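# Swing backboard clips outward into the frame groove

## Task

Rotate each metal clip on the backboard outward so that its free end lodges in the groove cut into the inner wall of the frame, where it keeps the backboard held in place; every clip must end up this way.

## Robot and tools

Robot: two arms, left_arm and right_arm, each with six revolute joints and a parallel two-finger gripper, on plates joined by one metal frame behind them. If a plate or its half of the frame comes too close to something, it counts as part of that arm. Calibrated root positions in the scene frame: left_arm (-0.007, +0.371, +0.168) m, right_arm (-0.009, -0.307, +0.168) m.

Scene frame: origin at table-top height, halfway between the nominal bases. +x points out over the table, +z points up, and left_arm sits on the +y side. Arm names do not match image left and right. Gripper axes: fingers extend along +z and close along y. end_effector_position is the point between the pads, roughly 1 cm short of the fingertips. Printed hand poses can be off by a few centimetres.

Row layout: one flat list of 14 numbers, each in [-1, 1], covering both arms even when only one moves. The first 7 are left_arm and the last 7 are right_arm. Within each block come six joint numbers in this order: wrist pitch, shoulder, elbow, waist, wrist roll, wrist yaw. The seventh number is the opening. Joint numbers are scaled offsets, not poses. They count from the Joint targets shown when the action or move begins, not from the previous row. A value of 1.0 equals 1.202 rad for waist, 1.258 for shoulder, 1.3 for elbow, 2.073 for wrist pitch, and 2.022 for wrist yaw and wrist roll. The opening is absolute: +1 is fully open and -1 is shut. Sending 0 for a joint re-commands its current target. To keep a gripper unchanged, resend its present opening, because a 0 there means half-closed.

Joint ranges (rad): waist -2.618 to 3.054, shoulder 0 to 3.142, elbow 0 to 3.142, wrist pitch -1.571 to 1.571, wrist yaw -1.571 to 1.571, wrist roll -2.094 to 2.094. If an action asks for more than 0.059 rad beyond a range end, it is rejected for both arms.

execute_actions(actions, cameras): actions is a list of actions. Each action is a table of up to 15 rows, and each row runs one 1/30 s step. A short table repeats its last row to fill 15 steps. An empty list only reports state. Per-step target leads and a 200 mm hand-jump cap can slow big changes, so large moves may need several actions. Very small changes may not start.

move(target, speed, blend, opening_speed, blocking, cameras): target is one 14-number row or a list of up to 15 rows. Every row is an offset from the same starting Joint targets. All joints move together, so hands follow curves. There is no collision avoidance. speed is rad/s for the joint with the longest travel, 0.01 to 2, default 0.5; give one value or one per target. blend is a corner radius in rad, default 0 (stop at each point). opening_speed is how fast the gripper command changes, on the -1..1 scale per second, minimum 0.2. Use a low value to close gently. blocking=false returns after about 0.5 s while the motion continues. The result has a move: line with the outcome: done, off_target, moving, held or fault. It may add limits=held and the worst joint error per arm. done does not prove contact or its absence.

wait(seconds 0 to 10): lets time pass while holding commands. stop(): brakes a running move. zoom_image(camera, region=[x0,y0,x1,y1] pixels, max 504x504): returns a closer look at the latest image from cam_high, cam_left_wrist or cam_right_wrist. All three are 896x504. read_manual(section="licences") returns only licence text. finished_scene(scene=1 or 2) ends the scene permanently. Do this only once every clip is seated and the result holds without the robot.

Result lines: Joint positions and Joint velocities in rad and rad/s, in the joint order above, plus the pad gap in m (0.094 when fully open). Joint targets is the base for your next offsets. Tool commands shows current gripper commands. grip_measured is the finger opening on the command scale. grip_effort_nm is gripper motor effort, negative when closing. Joint torques are noisy and offset, and joints 2 to 4 wrap at ±28 N m. Step readings show joint angles at sampled steps. Other lines to watch for:
- "joint sent to its limit": a joint was clipped at its real end.
- "joint command not followed": the clearance check altered targets.
- MOTOR HOT: at 75 °C.
- OVER-TEMPERATURE FAULT: at 90 °C the arm folds up and idles.

Avoid the following:
- Dropping parts, or releasing anything that is still moving.
- Fast impacts and hard presses. A touch hits harder when the move is faster or the target lies farther beyond the contact.
- Any collision or squeeze between the two arms, which can end the scene.
- Letting anything fall off or stay off the table, which fails the task.
- Long stretched holds or pushing at unreachable poses, which heat the motors.

To end a push, command the targets back past the measured positions. Brief external tugs on parts can happen. Smooth, short, low-effort motion is favoured.

Each tool is called after "Emit:" as name([rows], argument=value, ...), one row to a line, values as JSON.

## Session

Emit:
execute_actions(actions=[])

Scene clock: 0.00 s.
left_arm: end_effector_position=(+0.4017, +0.1615, +0.1787) grip_measured=+1.000 grip_effort_nm=n/a end_effector_quat_wxyz=(+0.625, +0.507, +0.498, -0.323) | right_arm: end_effector_position=(+0.3931, -0.3847, +0.1115) grip_measured=+1.000 grip_effort_nm=n/a end_effector_quat_wxyz=(+0.350, +0.261, +0.823, -0.362)
Joint names: [wrist pitch, shoulder, elbow, waist, wrist roll, wrist yaw]
Joint positions: left_arm=[1.513 2.524 0.922 -0.17 0.429 1.156 0.094] | right_arm=[0.251 2.261 0.933 0.201 0.52 1.024 0.094]
Joint velocities: within noise
Joint torques (N m): no reading
Motor temperatures (°C): left_arm=[20 22 16 18 18 18 17] | right_arm=[17 18 21 18 21 19 17]
Heat: left arm: 22 °C; right arm: 21 °C.
Joint targets: left_arm=[1.497 2.527 0.922 -0.170 0.427 1.157] | right_arm=[0.251 2.251 0.938 0.201 0.523 1.040]
Tool commands: left_gripper/opening=+1.0 right_gripper/opening=+1.0

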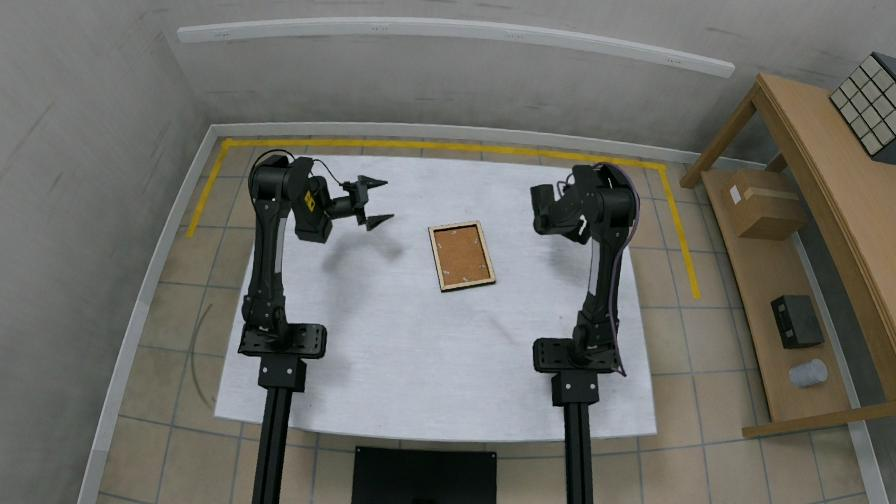

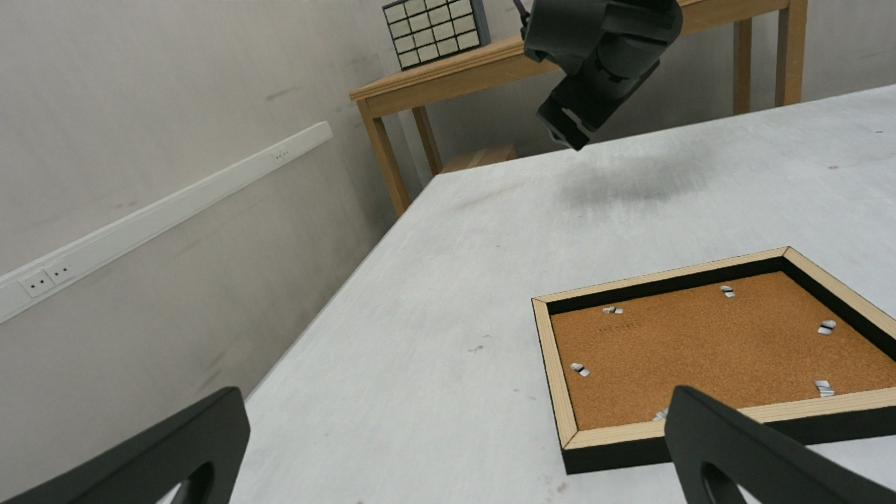

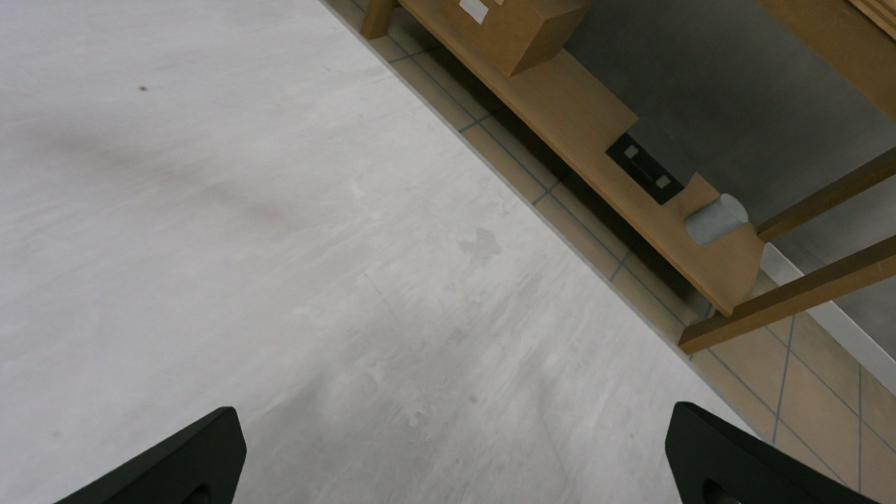

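Emit:
zoom_image(camera="cam_high", region=[410, 205, 510, 305])

Emit:
zoom_image(camera="cam_left_wrist", region=[520, 230, 896, 490])

Scaled by 5.040.

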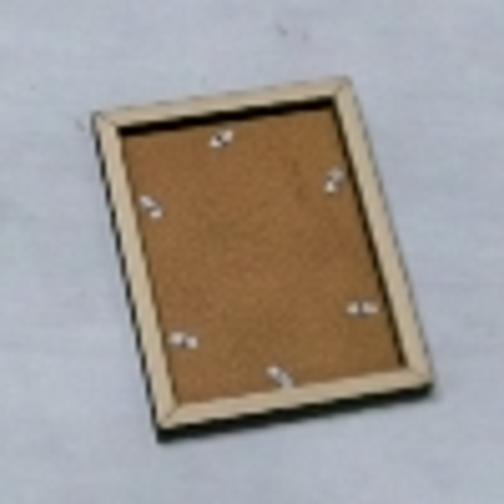

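Scaled by 1.340.

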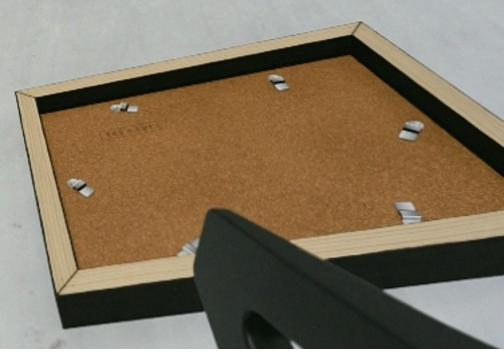

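Emit:
move(target=[0,0,0,0.25,0,0,1,-0.5615,-0.0326,0.4727,0.4376,-0.0114,-0.5143,1], speed=0.7)

Scene clock: 69.73 s.
left_arm: end_effector_position=(+0.4452, +0.2909, +0.1734) grip_measured=+1.000 grip_effort_nm=-0.027 end_effector_quat_wxyz=(+0.662, +0.428, +0.572, -0.227) | right_arm: end_effector_position=(+0.2906, -0.0481, +0.1307) grip_measured=+1.000 grip_effort_nm=-0.046 end_effector_quat_wxyz=(-0.027, -0.103, +0.994, -0.001)
Joint names: [wrist pitch, shoulder, elbow, waist, wrist roll, wrist yaw]
Joint positions: left_arm=[1.513 2.524 0.922 0.129 0.429 1.156 0.094] | right_arm=[-0.903 2.244 1.527 0.728 0.507 0.009 0.094]
Joint velocities: within noise
Joint torques (N m): left_arm=[1.04 -10.26 2.76 -0.05 -0.01 0.12] | right_arm=[0.19 -15.31 6.82 0.44 -0.11 -0.11]
Motor temperatures (°C): left_arm=[24 25 17 18 18 18 17] | right_arm=[18 22 22 18 21 19 17]
Heat: left arm: 25 °C; right arm: 22 °C.
Joint targets: left_arm=[1.497 2.527 0.922 0.130 0.427 1.157] | right_arm=[-0.913 2.211 1.552 0.727 0.500 0.001]
move: done
camera_calibration:
cam_left_wrist: T_world_to_cam=[[-0.76991, -0.548765, -0.325724, 0.564031], [-0.00920853, 0.519918, -0.854167, 0.0397829], [0.638086, -0.654632, -0.405343, 0.0607874], [0, 0, 0, 1]] pos_world=[0.395832, 0.32863, 0.24234]
cam_right_wrist: T_world_to_cam=[[0.196955, -0.980341, 0.0117945, -0.109179], [-0.871431, -0.169537, 0.460289, 0.227406], [-0.449241, -0.100934, -0.887691, 0.330992], [0, 0, 0, 1]] pos_world=[0.368367, -0.0350709, 0.190433]

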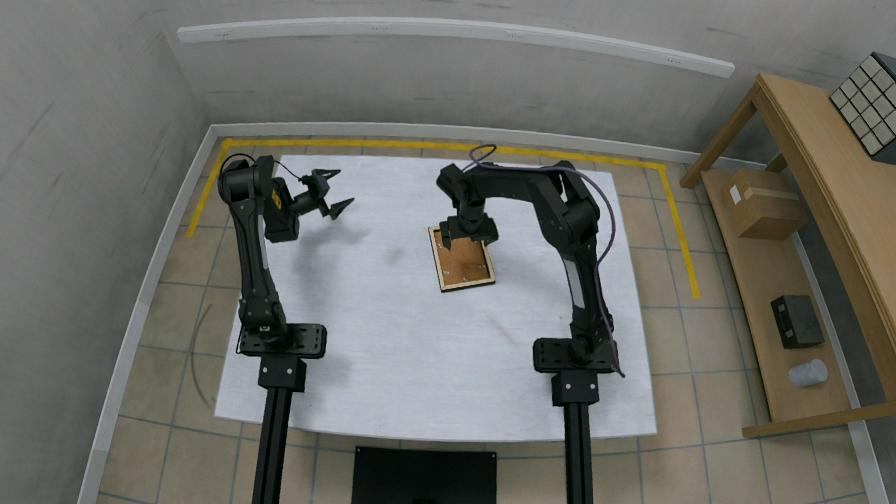

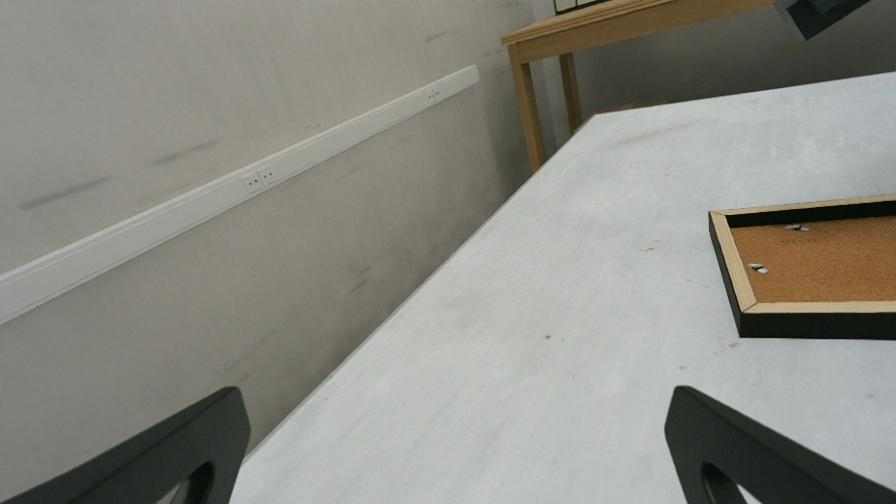

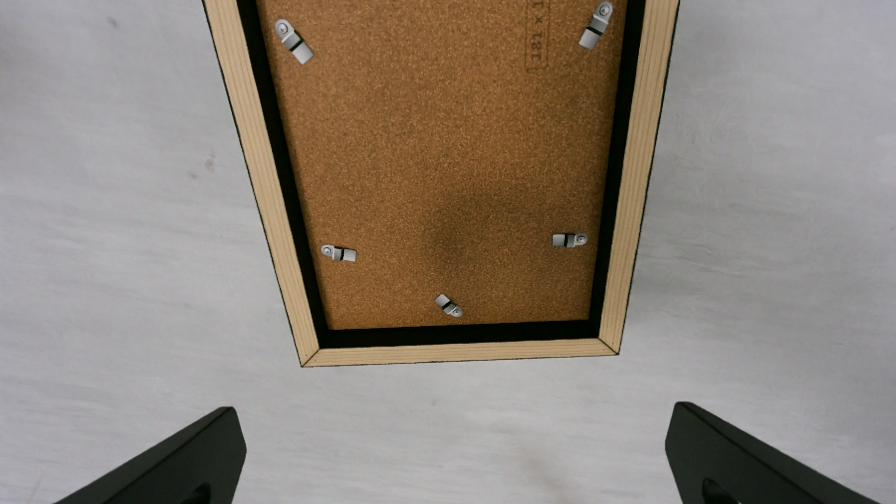

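Emit:
zoom_image(camera="cam_right_wrist", region=[260, 0, 460, 120])

Emit:
zoom_image(camera="cam_right_wrist", region=[300, 220, 480, 340])

Emit:
zoom_image(camera="cam_right_wrist", region=[520, 180, 680, 360])

Emit:
zoom_image(camera="cam_right_wrist", region=[500, 0, 680, 120])

Scaled by 2.520.

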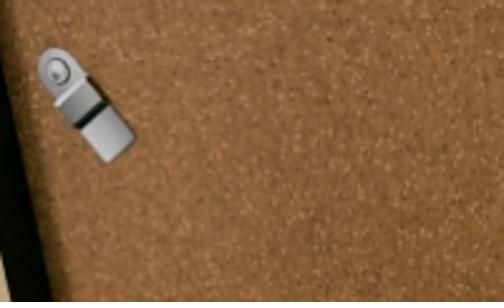

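Scaled by 2.800.

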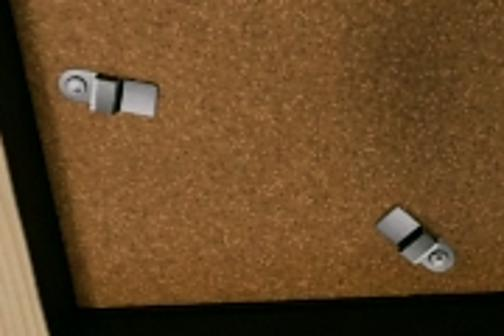

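Scaled by 2.800.

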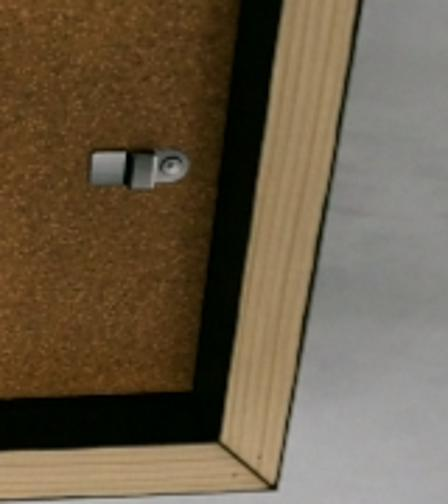

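Scaled by 2.800.

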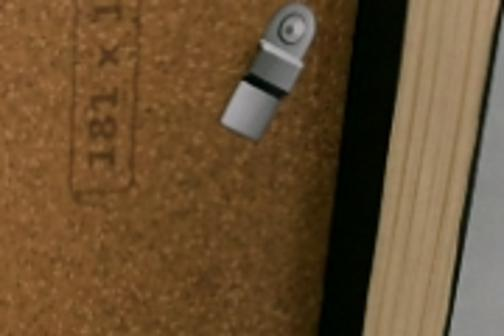

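Emit:
move(target=[0,0,0,0,0,0,1,0.0999,0.2091,0.0777,0.1206,0.0593,0.0183,0], speed=0.4, cameras=["cam_high","cam_right_wrist"])

Emit:
zoom_image(camera="cam_right_wrist", region=[300, 180, 700, 504])

Scene clock: 188.07 s.
left_arm: end_effector_position=(+0.4452, +0.2909, +0.1734) grip_measured=+1.000 grip_effort_nm=-0.027 end_effector_quat_wxyz=(+0.662, +0.428, +0.572, -0.227) | right_arm: end_effector_position=(+0.2789, +0.0236, +0.0653) grip_measured=+0.002 grip_effort_nm=-0.159 end_effector_quat_wxyz=(+0.004, -0.120, +0.993, +0.014)
Joint names: [wrist pitch, shoulder, elbow, waist, wrist roll, wrist yaw]
Joint positions: left_arm=[1.513 2.524 0.922 0.129 0.429 1.156 0.094] | right_arm=[-0.716 2.466 1.626 0.87 0.612 0.024 0.047]
Joint velocities: within noise
Joint torques (N m): left_arm=[1.04 -10.35 2.77 -0.18 0.01 0.09] | right_arm=[0.53 -12.68 6.82 0.81 0.05 0.12]
Motor temperatures (°C): left_arm=[26 27 17 18 18 18 17] | right_arm=[17 27 24 18 21 19 17]
Heat: left arm: 27 °C; right arm: 27 °C.
Joint targets: left_arm=[1.497 2.527 0.922 0.130 0.427 1.157] | right_arm=[-0.706 2.474 1.654 0.872 0.620 0.038]
move: done
camera_calibration:
cam_right_wrist: T_world_to_cam=[[0.229854, -0.973168, -0.0105023, -0.0436655], [-0.890615, -0.214682, 0.400895, 0.269694], [-0.392393, -0.0827938, -0.916064, 0.260514], [0, 0, 0, 1]] pos_world=[0.352454, 0.0369734, 0.13007]
Images, in order (width x height): cam_high 896x504, cam_right_wrist 896x504.

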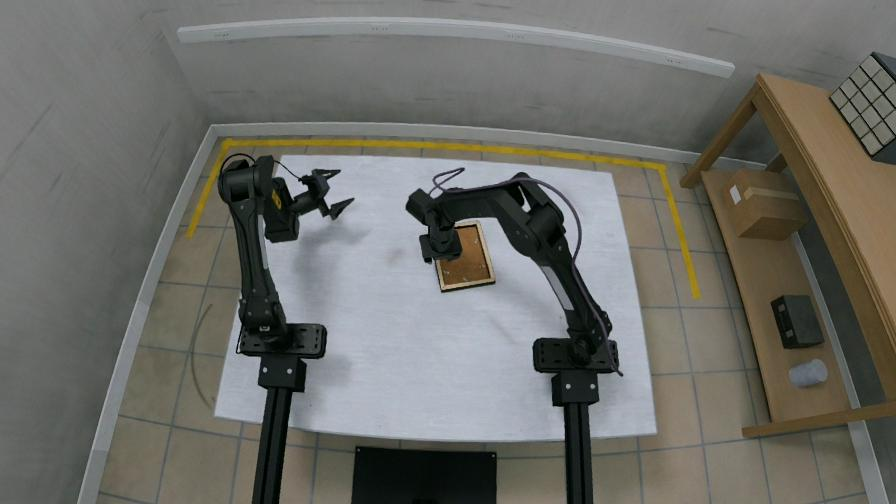

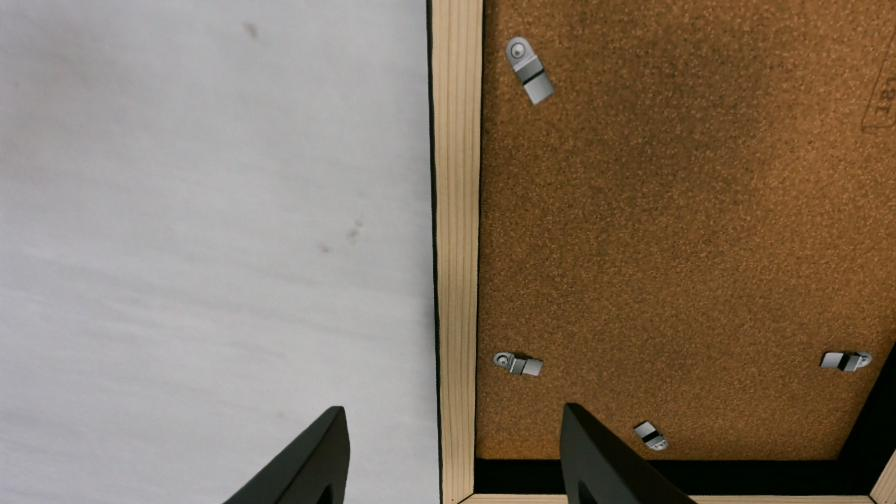

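Scaled by 1.260.

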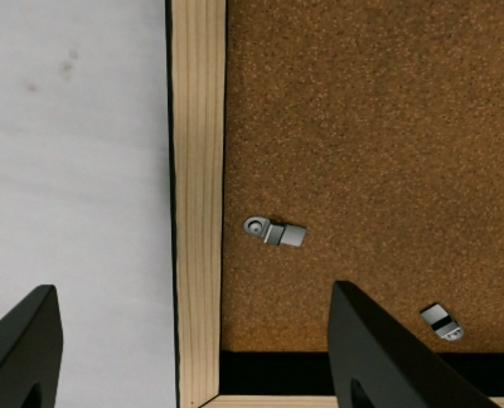

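Emit:
move(target=[0,0,0,0,0,0,1,0.028,0.0731,0.0108,0.0042,0,0.0084,0], speed=0.2, cameras=["cam_right_wrist"])

Emit:
zoom_image(camera="cam_right_wrist", region=[400, 280, 700, 480])

Scene clock: 228.67 s.
left_arm: end_effector_position=(+0.4452, +0.2909, +0.1734) grip_measured=+1.000 grip_effort_nm=-0.027 end_effector_quat_wxyz=(+0.662, +0.428, +0.572, -0.227) | right_arm: end_effector_position=(+0.2791, +0.0216, +0.0306) grip_measured=+0.002 grip_effort_nm=-0.154 end_effector_quat_wxyz=(+0.003, -0.120, +0.993, +0.002)
Joint names: [wrist pitch, shoulder, elbow, waist, wrist roll, wrist yaw]
Joint positions: left_arm=[1.513 2.524 0.922 0.129 0.429 1.156 0.094] | right_arm=[-0.658 2.556 1.641 0.87 0.613 0.039 0.047]
Joint velocities: within noise
Joint torques (N m): left_arm=[1.02 -10.15 2.85 -0.02 0.02 0.1] | right_arm=[0.49 -12.75 6.48 1.29 0.02 0.14]
Motor temperatures (°C): left_arm=[27 27 17 18 18 18 17] | right_arm=[17 28 23 18 21 19 17]
Heat: left arm: 27 °C; right arm: 28 °C.
Joint targets: left_arm=[1.497 2.527 0.922 0.130 0.427 1.157] | right_arm=[-0.647 2.566 1.667 0.877 0.620 0.055]
move: done
camera_calibration:
cam_right_wrist: T_world_to_cam=[[0.229532, -0.973222, 0.0124205, -0.0466006], [-0.89078, -0.204911, 0.405614, 0.283048], [-0.392207, -0.104165, -0.91396, 0.228997], [0, 0, 0, 1]] pos_world=[0.352644, 0.0365005, 0.0950653]
Images, in order (width x height): cam_right_wrist 896x504.

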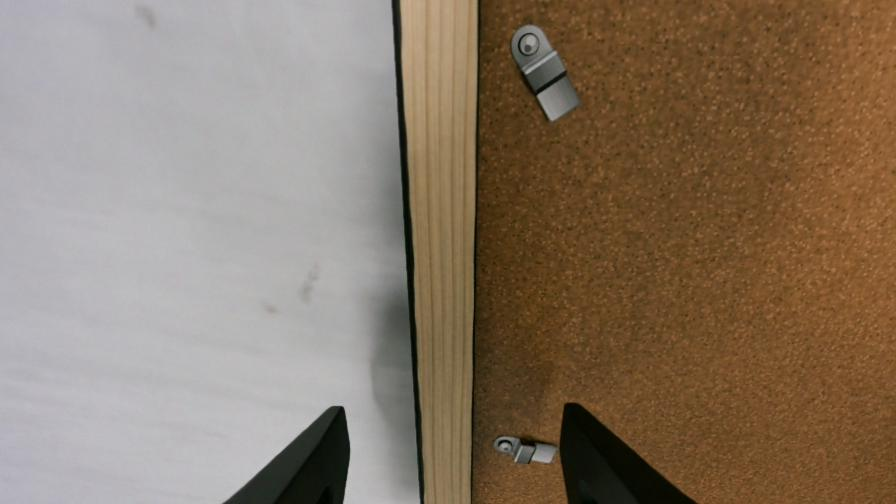

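Scaled by 1.680.

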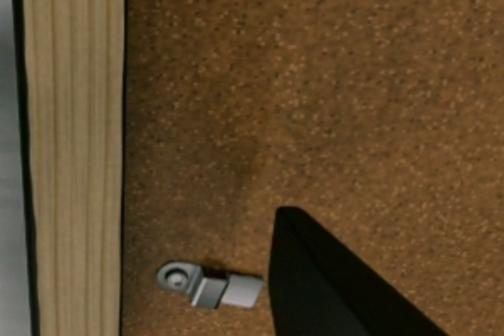

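Emit:
move(target=[0,0,0,0,0,0,1,0.0043,0.0223,0.0146,0.0087,0.0059,0,0], speed=0.1, cameras=["cam_right_wrist"])

Emit:
zoom_image(camera="cam_right_wrist", region=[440, 340, 640, 504])

Scene clock: 260.20 s.
left_arm: end_effector_position=(+0.4452, +0.2909, +0.1734) grip_measured=+1.000 grip_effort_nm=-0.032 end_effector_quat_wxyz=(+0.662, +0.428, +0.572, -0.227) | right_arm: end_effector_position=(+0.2783, +0.0273, +0.0251) grip_measured=+0.002 grip_effort_nm=-0.159 end_effector_quat_wxyz=(+0.005, -0.119, +0.993, +0.003)
Joint names: [wrist pitch, shoulder, elbow, waist, wrist roll, wrist yaw]
Joint positions: left_arm=[1.513 2.524 0.922 0.129 0.429 1.156 0.094] | right_arm=[-0.649 2.579 1.659 0.88 0.624 0.04 0.047]
Joint velocities: within noise
Joint torques (N m): left_arm=[1.05 -10.39 2.73 -0.13 0.03 0.09] | right_arm=[0.5 -12.37 6.57 1.35 0.02 0.13]
Motor temperatures (°C): left_arm=[27 28 17 18 18 18 17] | right_arm=[17 30 23 18 21 19 17]
Heat: left arm: 28 °C; right arm: 30 °C.
Joint targets: left_arm=[1.497 2.527 0.922 0.130 0.427 1.157] | right_arm=[-0.639 2.594 1.686 0.888 0.632 0.055]
move: done
camera_calibration:
cam_right_wrist: T_world_to_cam=[[0.227817, -0.973651, 0.0101213, -0.0403318], [-0.892669, -0.204694, 0.401549, 0.286387], [-0.388897, -0.100515, -0.915782, 0.223258], [0, 0, 0, 1]] pos_world=[0.351662, 0.0417933, 0.0898656]
Images, in order (width x height): cam_right_wrist 896x504.

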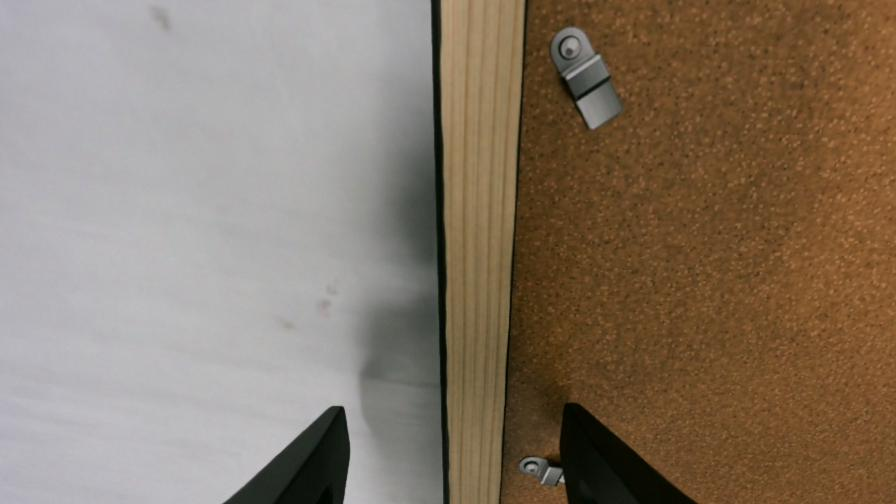

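Scaled by 2.520.

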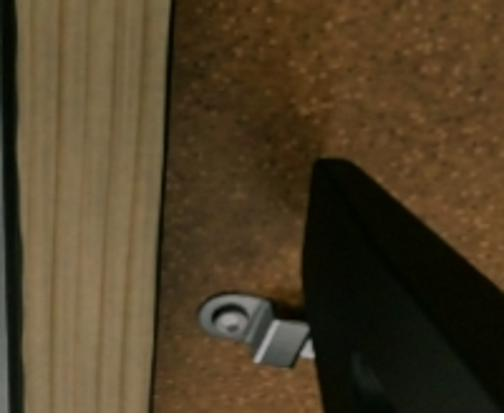

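Emit:
move(target=[0,0,0,0,0,0,1,0.0044,0.008,0.0006,0,0,0,0], speed=0.1, cameras=["cam_right_wrist"])

Emit:
zoom_image(camera="cam_right_wrist", region=[440, 340, 640, 504])

Scene clock: 272.27 s.
left_arm: end_effector_position=(+0.4452, +0.2909, +0.1734) grip_measured=+1.000 grip_effort_nm=-0.017 end_effector_quat_wxyz=(+0.662, +0.428, +0.572, -0.227) | right_arm: end_effector_position=(+0.2784, +0.0276, +0.0221) grip_measured=+0.002 grip_effort_nm=-0.149 end_effector_quat_wxyz=(+0.006, -0.118, +0.993, +0.004)
Joint names: [wrist pitch, shoulder, elbow, waist, wrist roll, wrist yaw]
Joint positions: left_arm=[1.513 2.524 0.922 0.129 0.429 1.156 0.094] | right_arm=[-0.641 2.586 1.659 0.88 0.625 0.04 0.047]
Joint velocities: within noise
Joint torques (N m): left_arm=[1.03 -10.37 2.7 -0.16 -0.02 0.1] | right_arm=[0.51 -12.14 6.63 1.37 0.04 0.13]
Motor temperatures (°C): left_arm=[27 28 17 18 18 18 17] | right_arm=[17 29 23 18 21 19 17]
Heat: left arm: 28 °C; right arm: 29 °C.
Joint targets: left_arm=[1.497 2.527 0.922 0.130 0.427 1.157] | right_arm=[-0.629 2.604 1.687 0.888 0.632 0.054]
move: done
camera_calibration:
cam_right_wrist: T_world_to_cam=[[0.227007, -0.97385, 0.00921018, -0.0397949], [-0.893232, -0.204428, 0.400431, 0.287915], [-0.388077, -0.0991276, -0.916281, 0.220286], [0, 0, 0, 1]] pos_world=[0.351697, 0.0419401, 0.0869204]
Images, in order (width x height): cam_right_wrist 896x504.

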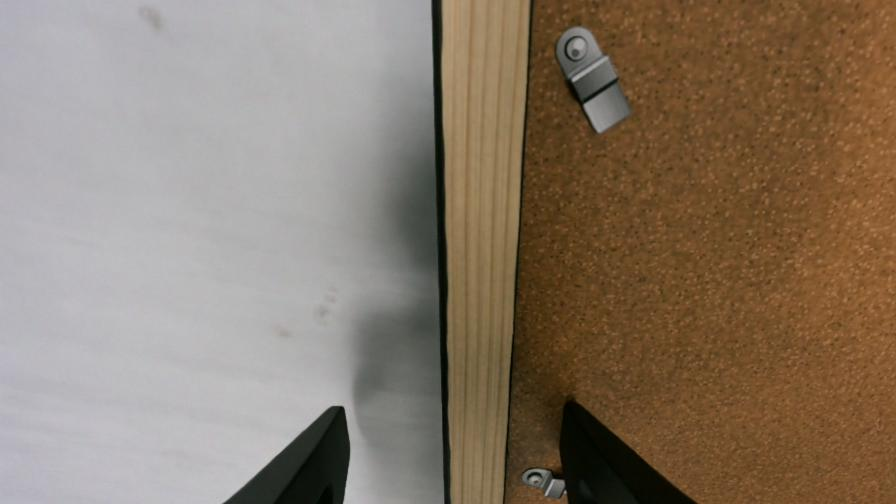

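Scaled by 2.520.

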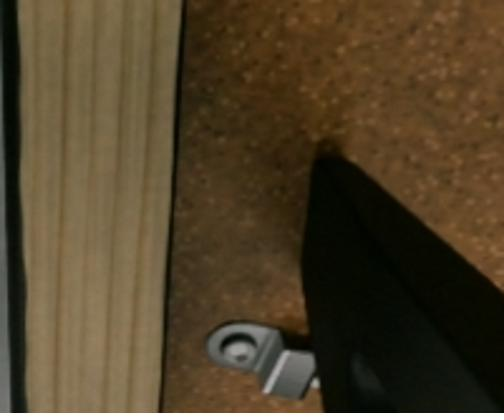

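Emit:
move(target=[0,0,0,0,0,0,1,0.005,-0.0159,-0.0231,0.0055,0.0035,0,0], speed=0.1, cameras=["cam_right_wrist"])

Emit:
zoom_image(camera="cam_right_wrist", region=[440, 340, 640, 504])

Scene clock: 294.50 s.
left_arm: end_effector_position=(+0.4452, +0.2909, +0.1734) grip_measured=+1.000 grip_effort_nm=-0.017 end_effector_quat_wxyz=(+0.662, +0.428, +0.572, -0.227) | right_arm: end_effector_position=(+0.2781, +0.0300, +0.0222) grip_measured=+0.002 grip_effort_nm=-0.149 end_effector_quat_wxyz=(+0.009, -0.118, +0.993, +0.005)
Joint names: [wrist pitch, shoulder, elbow, waist, wrist roll, wrist yaw]
Joint positions: left_arm=[1.513 2.524 0.922 0.129 0.429 1.156 0.094] | right_arm=[-0.634 2.586 1.659 0.885 0.631 0.042 0.047]
Joint velocities: within noise
Joint torques (N m): left_arm=[1.06 -10.39 2.76 0.01 0.02 0.08] | right_arm=[0.56 -13.97 4.4 1.51 0.05 0.1]
Motor temperatures (°C): left_arm=[27 28 17 18 18 18 17] | right_arm=[17 29 23 18 21 19 17]
Heat: left arm: 28 °C; right arm: 29 °C.
Joint targets: left_arm=[1.497 2.527 0.922 0.130 0.427 1.157] | right_arm=[-0.619 2.584 1.657 0.894 0.639 0.054]
move: done
camera_calibration:
cam_right_wrist: T_world_to_cam=[[0.225187, -0.97429, 0.00702306, -0.0368246], [-0.896002, -0.20425, 0.394288, 0.289006], [-0.382716, -0.0950814, -0.91896, 0.218963], [0, 0, 0, 1]] pos_world=[0.351043, 0.0439712, 0.0875251]
Images, in order (width x height): cam_right_wrist 896x504.

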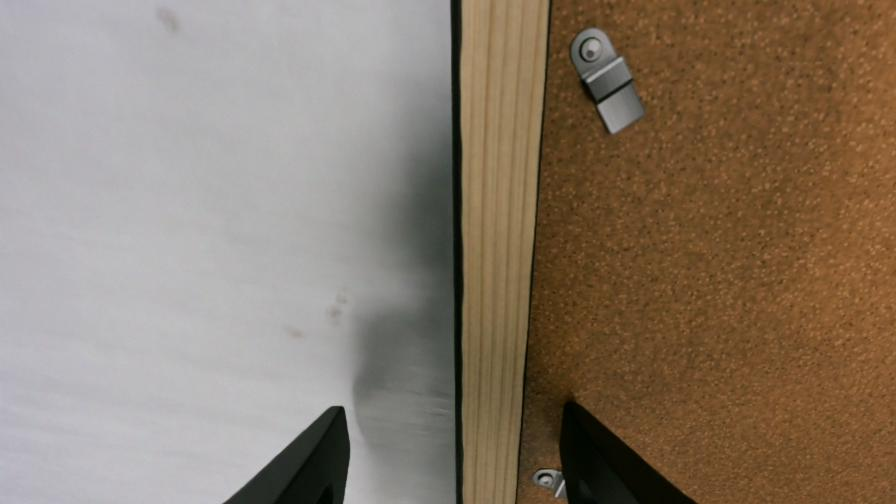

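Scaled by 2.520.

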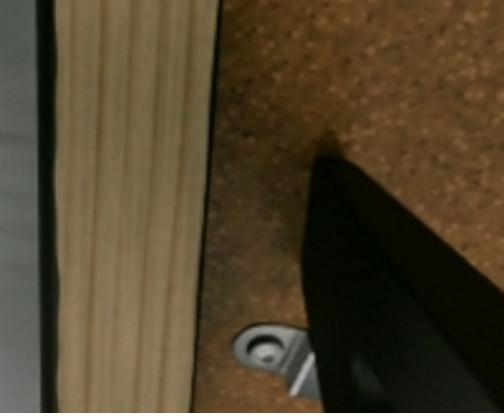

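Emit:
move(target=[0,0,0,0,0,0,1,0.0116,-0.0461,-0.0662,0.0121,0.0077,0,0], speed=0.05, cameras=["cam_right_wrist"])

Emit:
zoom_image(camera="cam_right_wrist", region=[440, 300, 680, 504])

Scene clock: 310.57 s.
left_arm: end_effector_position=(+0.4452, +0.2909, +0.1734) grip_measured=+1.000 grip_effort_nm=-0.027 end_effector_quat_wxyz=(+0.662, +0.428, +0.572, -0.227) | right_arm: end_effector_position=(+0.2708, +0.0261, +0.0216) grip_measured=+0.002 grip_effort_nm=-0.154 end_effector_quat_wxyz=(+0.017, -0.117, +0.993, +0.006)
Joint names: [wrist pitch, shoulder, elbow, waist, wrist roll, wrist yaw]
Joint positions: left_arm=[1.513 2.524 0.922 0.129 0.429 1.156 0.094] | right_arm=[-0.583 2.556 1.59 0.896 0.644 0.054 0.047]
Joint velocities: within noise
Joint torques (N m): left_arm=[1.03 -10.25 2.69 -0.09 -0.02 0.11] | right_arm=[0.32 -16.35 3.17 1.77 0.08 0.01]
Motor temperatures (°C): left_arm=[27 28 17 18 18 18 17] | right_arm=[17 30 22 18 21 19 17]
Heat: left arm: 28 °C; right arm: 30 °C.
Joint targets: left_arm=[1.497 2.527 0.922 0.130 0.427 1.157] | right_arm=[-0.595 2.526 1.571 0.909 0.654 0.055]
move: done
camera_calibration:
cam_right_wrist: T_world_to_cam=[[0.223573, -0.97465, 0.00851476, -0.0384816], [-0.902716, -0.203762, 0.378926, 0.28403], [-0.367585, -0.092404, -0.925388, 0.211225], [0, 0, 0, 1]] pos_world=[0.342645, 0.0398864, 0.088166]
Images, in order (width x height): cam_right_wrist 896x504.

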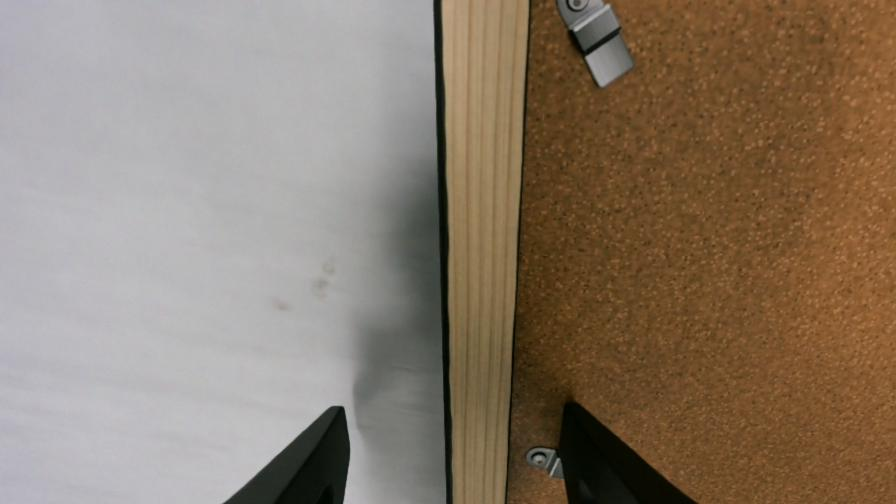

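Scaled by 2.100.

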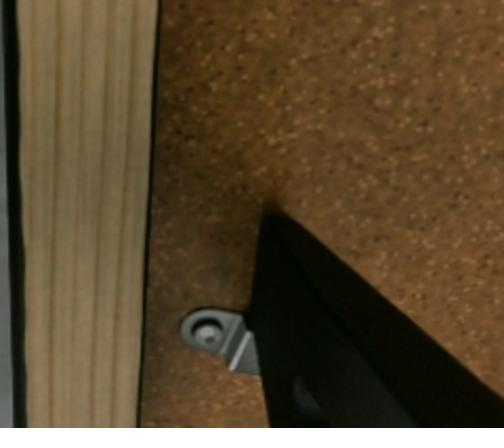

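Emit:
move(target=[0,0,0,0,0,0,1,-0.0193,-0.0048,-0.0100,0.005,0.0025,0,0], speed=0.05, cameras=["cam_right_wrist"])

Emit:
zoom_image(camera="cam_right_wrist", region=[440, 300, 680, 504])

Scene clock: 341.63 s.
left_arm: end_effector_position=(+0.4452, +0.2909, +0.1734) grip_measured=+1.000 grip_effort_nm=-0.027 end_effector_quat_wxyz=(+0.662, +0.428, +0.572, -0.227) | right_arm: end_effector_position=(+0.2624, +0.0206, +0.0209) grip_measured=+0.002 grip_effort_nm=-0.154 end_effector_quat_wxyz=(+0.007, -0.118, +0.993, -0.005)
Joint names: [wrist pitch, shoulder, elbow, waist, wrist roll, wrist yaw]
Joint positions: left_arm=[1.513 2.524 0.922 0.129 0.429 1.156 0.094] | right_arm=[-0.604 2.551 1.576 0.904 0.649 0.055 0.047]
Joint velocities: within noise
Joint torques (N m): left_arm=[1.08 -10.36 2.88 -0.08 0 0.11] | right_arm=[0.04 -16.32 3.21 1.63 0.06 -0.01]
Motor temperatures (°C): left_arm=[27 29 17 18 18 18 17] | right_arm=[17 32 22 18 21 19 17]
Heat: left arm: 29 °C; right arm: 32 °C.
Joint targets: left_arm=[1.497 2.527 0.922 0.130 0.427 1.157] | right_arm=[-0.635 2.520 1.558 0.915 0.659 0.054]
move: done
camera_calibration:
cam_right_wrist: T_world_to_cam=[[0.226847, -0.973555, 0.0270229, -0.0432312], [-0.895076, -0.197463, 0.39981, 0.273002], [-0.383901, -0.114883, -0.9162, 0.21157], [0, 0, 0, 1]] pos_world=[0.335386, 0.0361257, 0.0858601]
Images, in order (width x height): cam_right_wrist 896x504.

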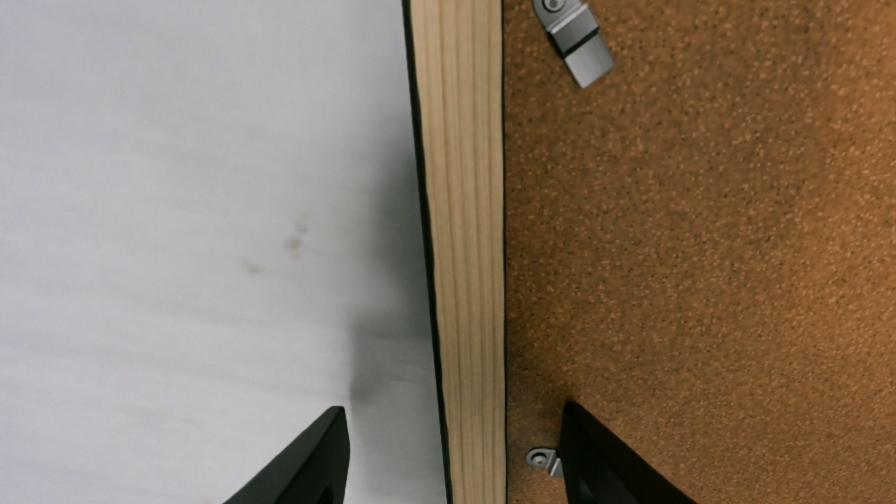

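Scaled by 2.100.

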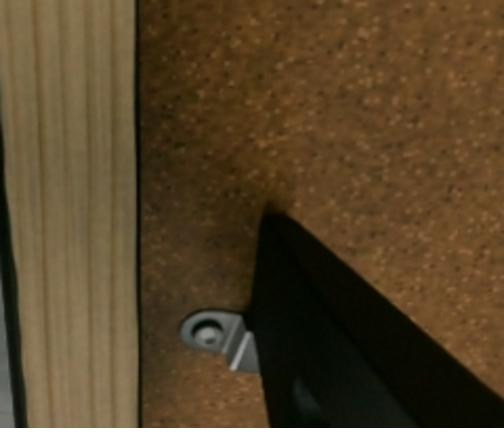

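Emit:
move([
  [0,0,0,0,0,0,1,-0.0333,-0.0596,-0.0046,0,0,0,0],
  [0,0,0,0,0,0,1,0.0294,-0.1455,-0.1531,-0.0574,-0.6137,-0.0143,-0.66],
], speed=[0.15,0.8], cameras=["cam_right_wrist","cam_high"])

Emit:
zoom_image(camera="cam_right_wrist", region=[300, 180, 600, 480])

Scene clock: 436.97 s.
left_arm: end_effector_position=(+0.4452, +0.2909, +0.1734) grip_measured=+1.000 grip_effort_nm=-0.032 end_effector_quat_wxyz=(+0.662, +0.428, +0.572, -0.227) | right_arm: end_effector_position=(+0.2521, -0.0207, +0.0497) grip_measured=-0.658 grip_effort_nm=-0.149 end_effector_quat_wxyz=(-0.006, -0.648, +0.761, -0.001)
Joint names: [wrist pitch, shoulder, elbow, waist, wrist roll, wrist yaw]
Joint positions: left_arm=[1.513 2.524 0.922 0.129 0.429 1.156 0.094] | right_arm=[-0.585 2.376 1.37 0.852 -0.574 0.039 0.016]
Joint velocities: within noise
Joint torques (N m): left_arm=[1.06 -10.41 2.78 -0.21 0.01 0.11] | right_arm=[0.46 -15.91 3.58 0.01 -0.1 -0.14]
Motor temperatures (°C): left_arm=[28 30 17 18 18 18 17] | right_arm=[17 38 22 18 21 19 17]
Heat: left arm: 30 °C; right arm: 38 °C.
Joint targets: left_arm=[1.497 2.527 0.922 0.130 0.427 1.157] | right_arm=[-0.574 2.337 1.359 0.846 -0.581 0.026]
move: off_target (right_arm); target 2's new numbers were sent with right_arm's shoulder 0.039 rad from that target; right_arm: the shoulder is farthest, 0.039 rad from its target
camera_calibration:
cam_right_wrist: T_world_to_cam=[[0.985762, -0.167836, 0.0102306, -0.255724], [-0.156533, -0.89375, 0.420367, 0.0424957], [-0.0614092, -0.415983, -0.907297, 0.141256], [0, 0, 0, 1]] pos_world=[0.267409, 0.053821, 0.112914]
Images, in order (width x height): cam_high 896x504, cam_right_wrist 896x504.

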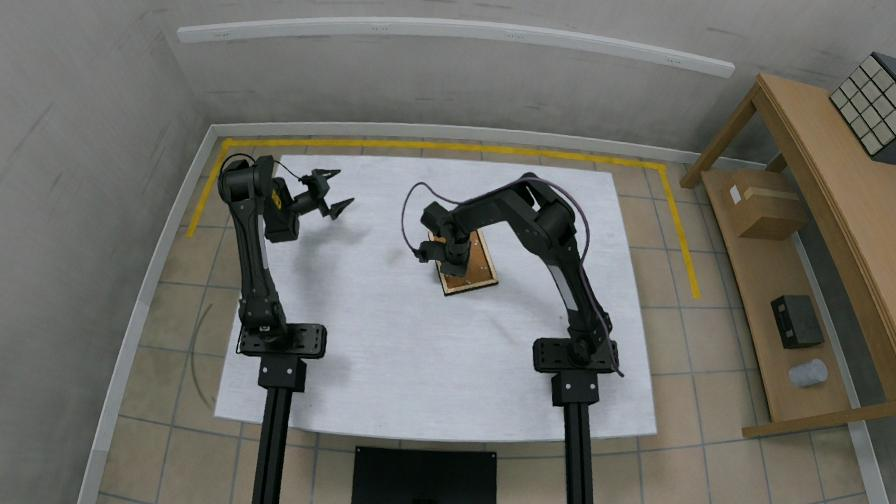

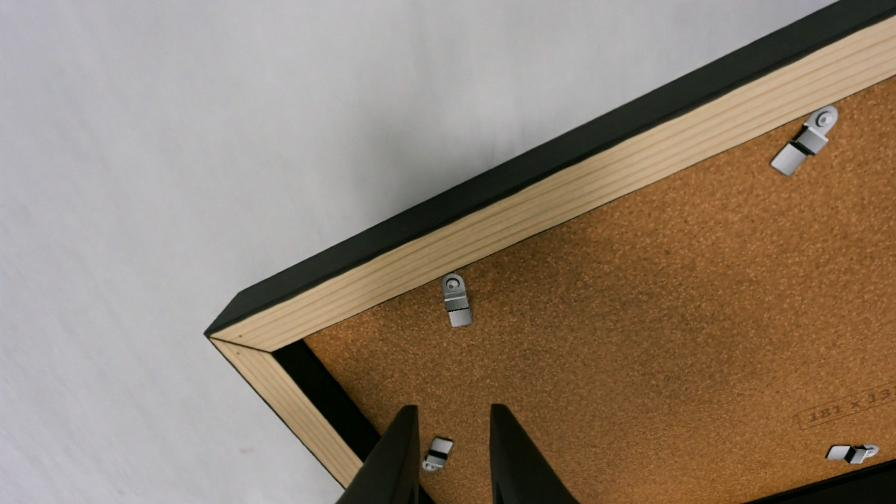

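Scaled by 1.680.

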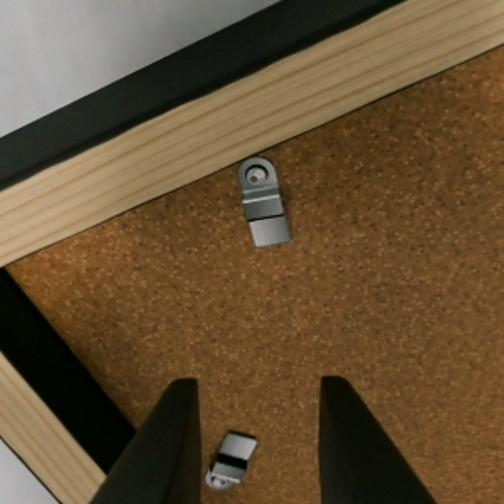

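Emit:
move(target=[0,0,0,0,0,0,1,0.0318,0.1065,0.0492,0.0158,-0.0762,0,-0.66], speed=0.15, cameras=["cam_right_wrist"])

Emit:
zoom_image(camera="cam_right_wrist", region=[360, 290, 560, 490])

Scene clock: 462.00 s.
left_arm: end_effector_position=(+0.4452, +0.2909, +0.1734) grip_measured=+1.000 grip_effort_nm=-0.022 end_effector_quat_wxyz=(+0.662, +0.428, +0.572, -0.227) | right_arm: end_effector_position=(+0.2562, -0.0130, +0.0248) grip_measured=-0.658 grip_effort_nm=-0.159 end_effector_quat_wxyz=(-0.001, +0.706, -0.709, +0.000)
Joint names: [wrist pitch, shoulder, elbow, waist, wrist roll, wrist yaw]
Joint positions: left_arm=[1.513 2.524 0.922 0.129 0.429 1.156 0.094] | right_arm=[-0.519 2.457 1.398 0.856 -0.728 0.039 0.016]
Joint velocities: within noise
Joint torques (N m): left_arm=[1.04 -10.28 2.74 -0.09 -0.01 0.12] | right_arm=[0.49 -11.15 5.91 1.46 -0.1 -0.15]
Motor temperatures (°C): left_arm=[28 30 17 18 18 18 17] | right_arm=[17 37 22 18 21 19 17]
Heat: left arm: 30 °C; right arm: 37 °C.
Joint targets: left_arm=[1.497 2.527 0.922 0.130 0.427 1.157] | right_arm=[-0.508 2.470 1.423 0.865 -0.736 0.026]
move: done
camera_calibration:
cam_right_wrist: T_world_to_cam=[[0.999756, -0.0125689, 0.0181579, -0.259935], [-0.0189071, -0.912024, 0.409702, 0.0252923], [0.0114109, -0.409945, -0.912039, 0.103657], [0, 0, 0, 1]] pos_world=[0.259167, 0.0622937, 0.0888966]
Images, in order (width x height): cam_right_wrist 896x504.

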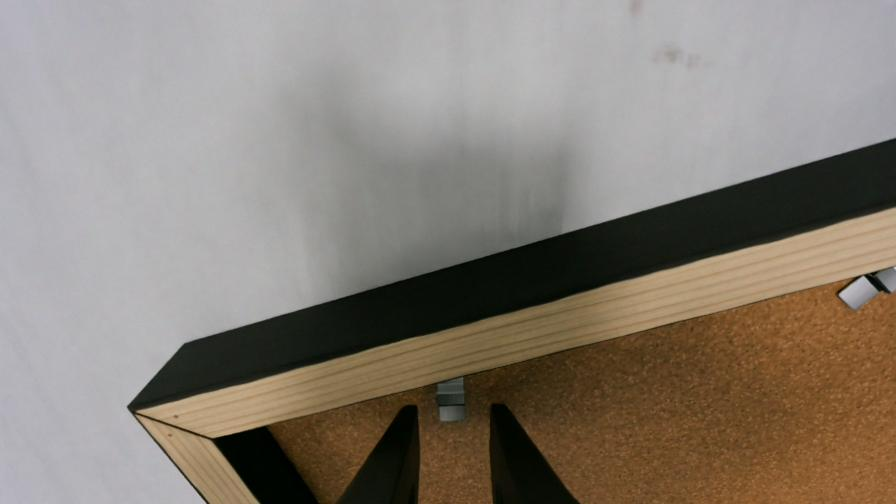

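Scaled by 2.520.

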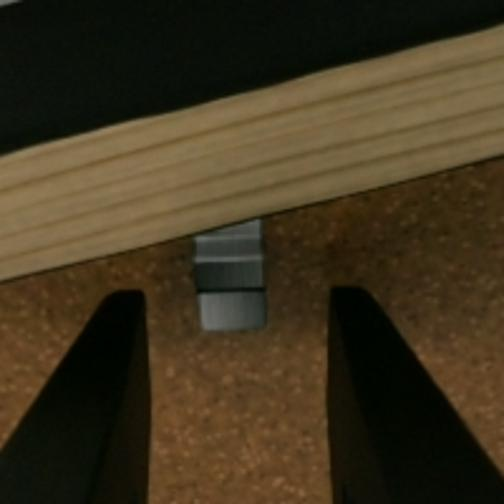

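Emit:
move([
  [0,0,0,0,0,0,1,0.0052,0.0095,0.0010,0,0,0,-0.66],
  [0,0,0,0,0,0,1,0.0052,0.0095,0.0010,0,0,0,-0.865],
], speed=0.1, opening_speed=0.4, cameras=["cam_right_wrist"])

Emit:
zoom_image(camera="cam_right_wrist", region=[360, 290, 560, 490])

Scene clock: 476.17 s.
left_arm: end_effector_position=(+0.4452, +0.2909, +0.1734) grip_measured=+1.000 grip_effort_nm=-0.022 end_effector_quat_wxyz=(+0.662, +0.428, +0.572, -0.227) | right_arm: end_effector_position=(+0.2560, -0.0124, +0.0211) grip_measured=-0.862 grip_effort_nm=-0.188 end_effector_quat_wxyz=(-0.002, +0.706, -0.708, -0.001)
Joint names: [wrist pitch, shoulder, elbow, waist, wrist roll, wrist yaw]
Joint positions: left_arm=[1.513 2.524 0.922 0.129 0.429 1.156 0.094] | right_arm=[-0.507 2.466 1.398 0.856 -0.729 0.037 0.006]
Joint velocities: within noise
Joint torques (N m): left_arm=[1.06 -10.29 2.73 -0.17 -0.01 0.11] | right_arm=[0.48 -11 6.04 1.44 -0.08 -0.14]
Motor temperatures (°C): left_arm=[28 30 17 18 18 18 17] | right_arm=[17 34 23 18 21 19 17]
Heat: left arm: 30 °C; right arm: 34 °C.
Joint targets: left_arm=[1.497 2.527 0.922 0.130 0.427 1.157] | right_arm=[-0.497 2.483 1.424 0.865 -0.735 0.026]
move: done
camera_calibration:
cam_right_wrist: T_world_to_cam=[[0.999777, -0.0115433, 0.0176973, -0.259646], [-0.0177491, -0.913246, 0.407022, 0.0271178], [0.0114636, -0.407245, -0.913247, 0.100549], [0, 0, 0, 1]] pos_world=[0.258916, 0.0627159, 0.0853832]
Images, in order (width x height): cam_right_wrist 896x504.

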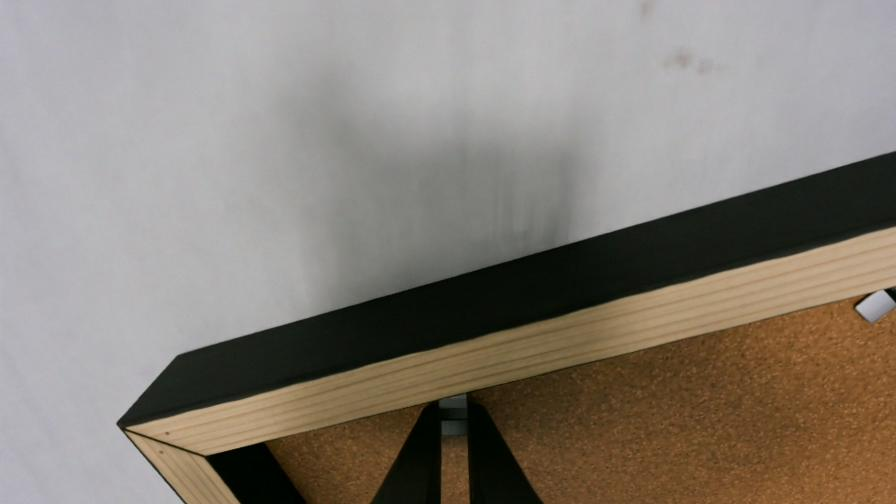

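Scaled by 2.520.

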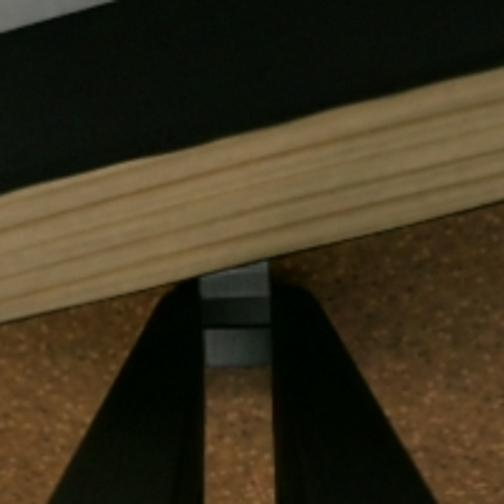

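Emit:
move(target=[0,0,0,0,0,0,1,0,0,0,0.0275,0.541,0,-0.865], speed=0.4, cameras=["cam_right_wrist"])

Emit:
zoom_image(camera="cam_right_wrist", region=[360, 290, 560, 490])

Scene clock: 495.23 s.
left_arm: end_effector_position=(+0.4452, +0.2909, +0.1734) grip_measured=+1.000 grip_effort_nm=-0.022 end_effector_quat_wxyz=(+0.662, +0.428, +0.572, -0.227) | right_arm: end_effector_position=(+0.2467, -0.0045, +0.0214) grip_measured=-0.862 grip_effort_nm=-0.183 end_effector_quat_wxyz=(+0.001, -0.257, +0.966, +0.002)
Joint names: [wrist pitch, shoulder, elbow, waist, wrist roll, wrist yaw]
Joint positions: left_arm=[1.513 2.524 0.922 0.129 0.429 1.156 0.094] | right_arm=[-0.508 2.467 1.398 0.886 0.349 0.037 0.006]
Joint velocities: within noise
Joint torques (N m): left_arm=[1.04 -10.41 2.74 -0.24 0.03 0.12] | right_arm=[0.49 -11.02 6.01 1.63 0.05 -0.14]
Motor temperatures (°C): left_arm=[28 30 17 18 18 18 17] | right_arm=[17 33 24 18 21 19 17]
Heat: left arm: 30 °C; right arm: 33 °C.
Joint targets: left_arm=[1.497 2.527 0.922 0.130 0.427 1.157] | right_arm=[-0.497 2.482 1.424 0.898 0.359 0.025]
move: done
camera_calibration:
cam_right_wrist: T_world_to_cam=[[0.489345, -0.871999, 0.0126508, -0.128172], [-0.798754, -0.442325, 0.407848, 0.228816], [-0.350047, -0.209683, -0.912962, 0.194237], [0, 0, 0, 1]] pos_world=[0.313481, 0.0301732, 0.0856301]
Images, in order (width x height): cam_right_wrist 896x504.

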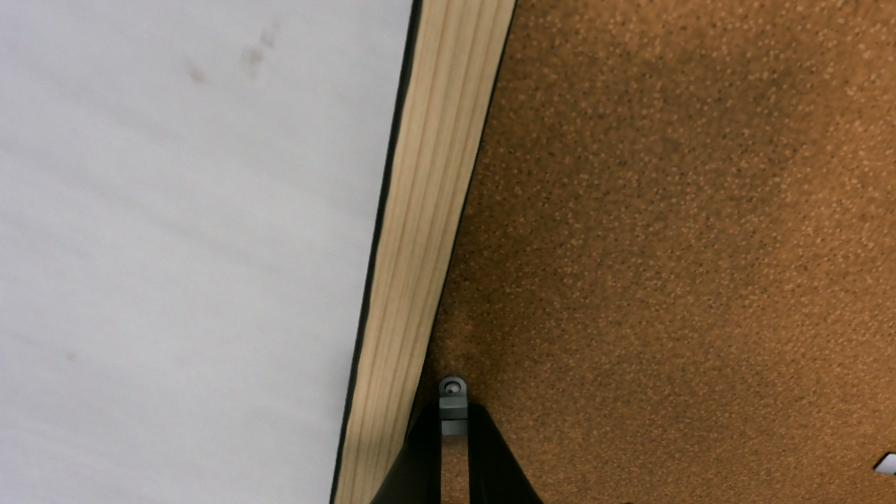

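Scaled by 2.520.

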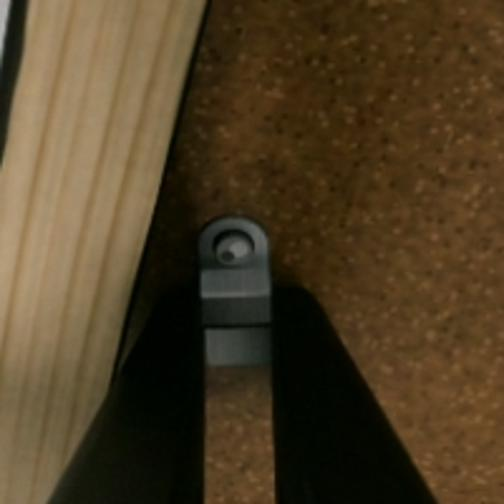

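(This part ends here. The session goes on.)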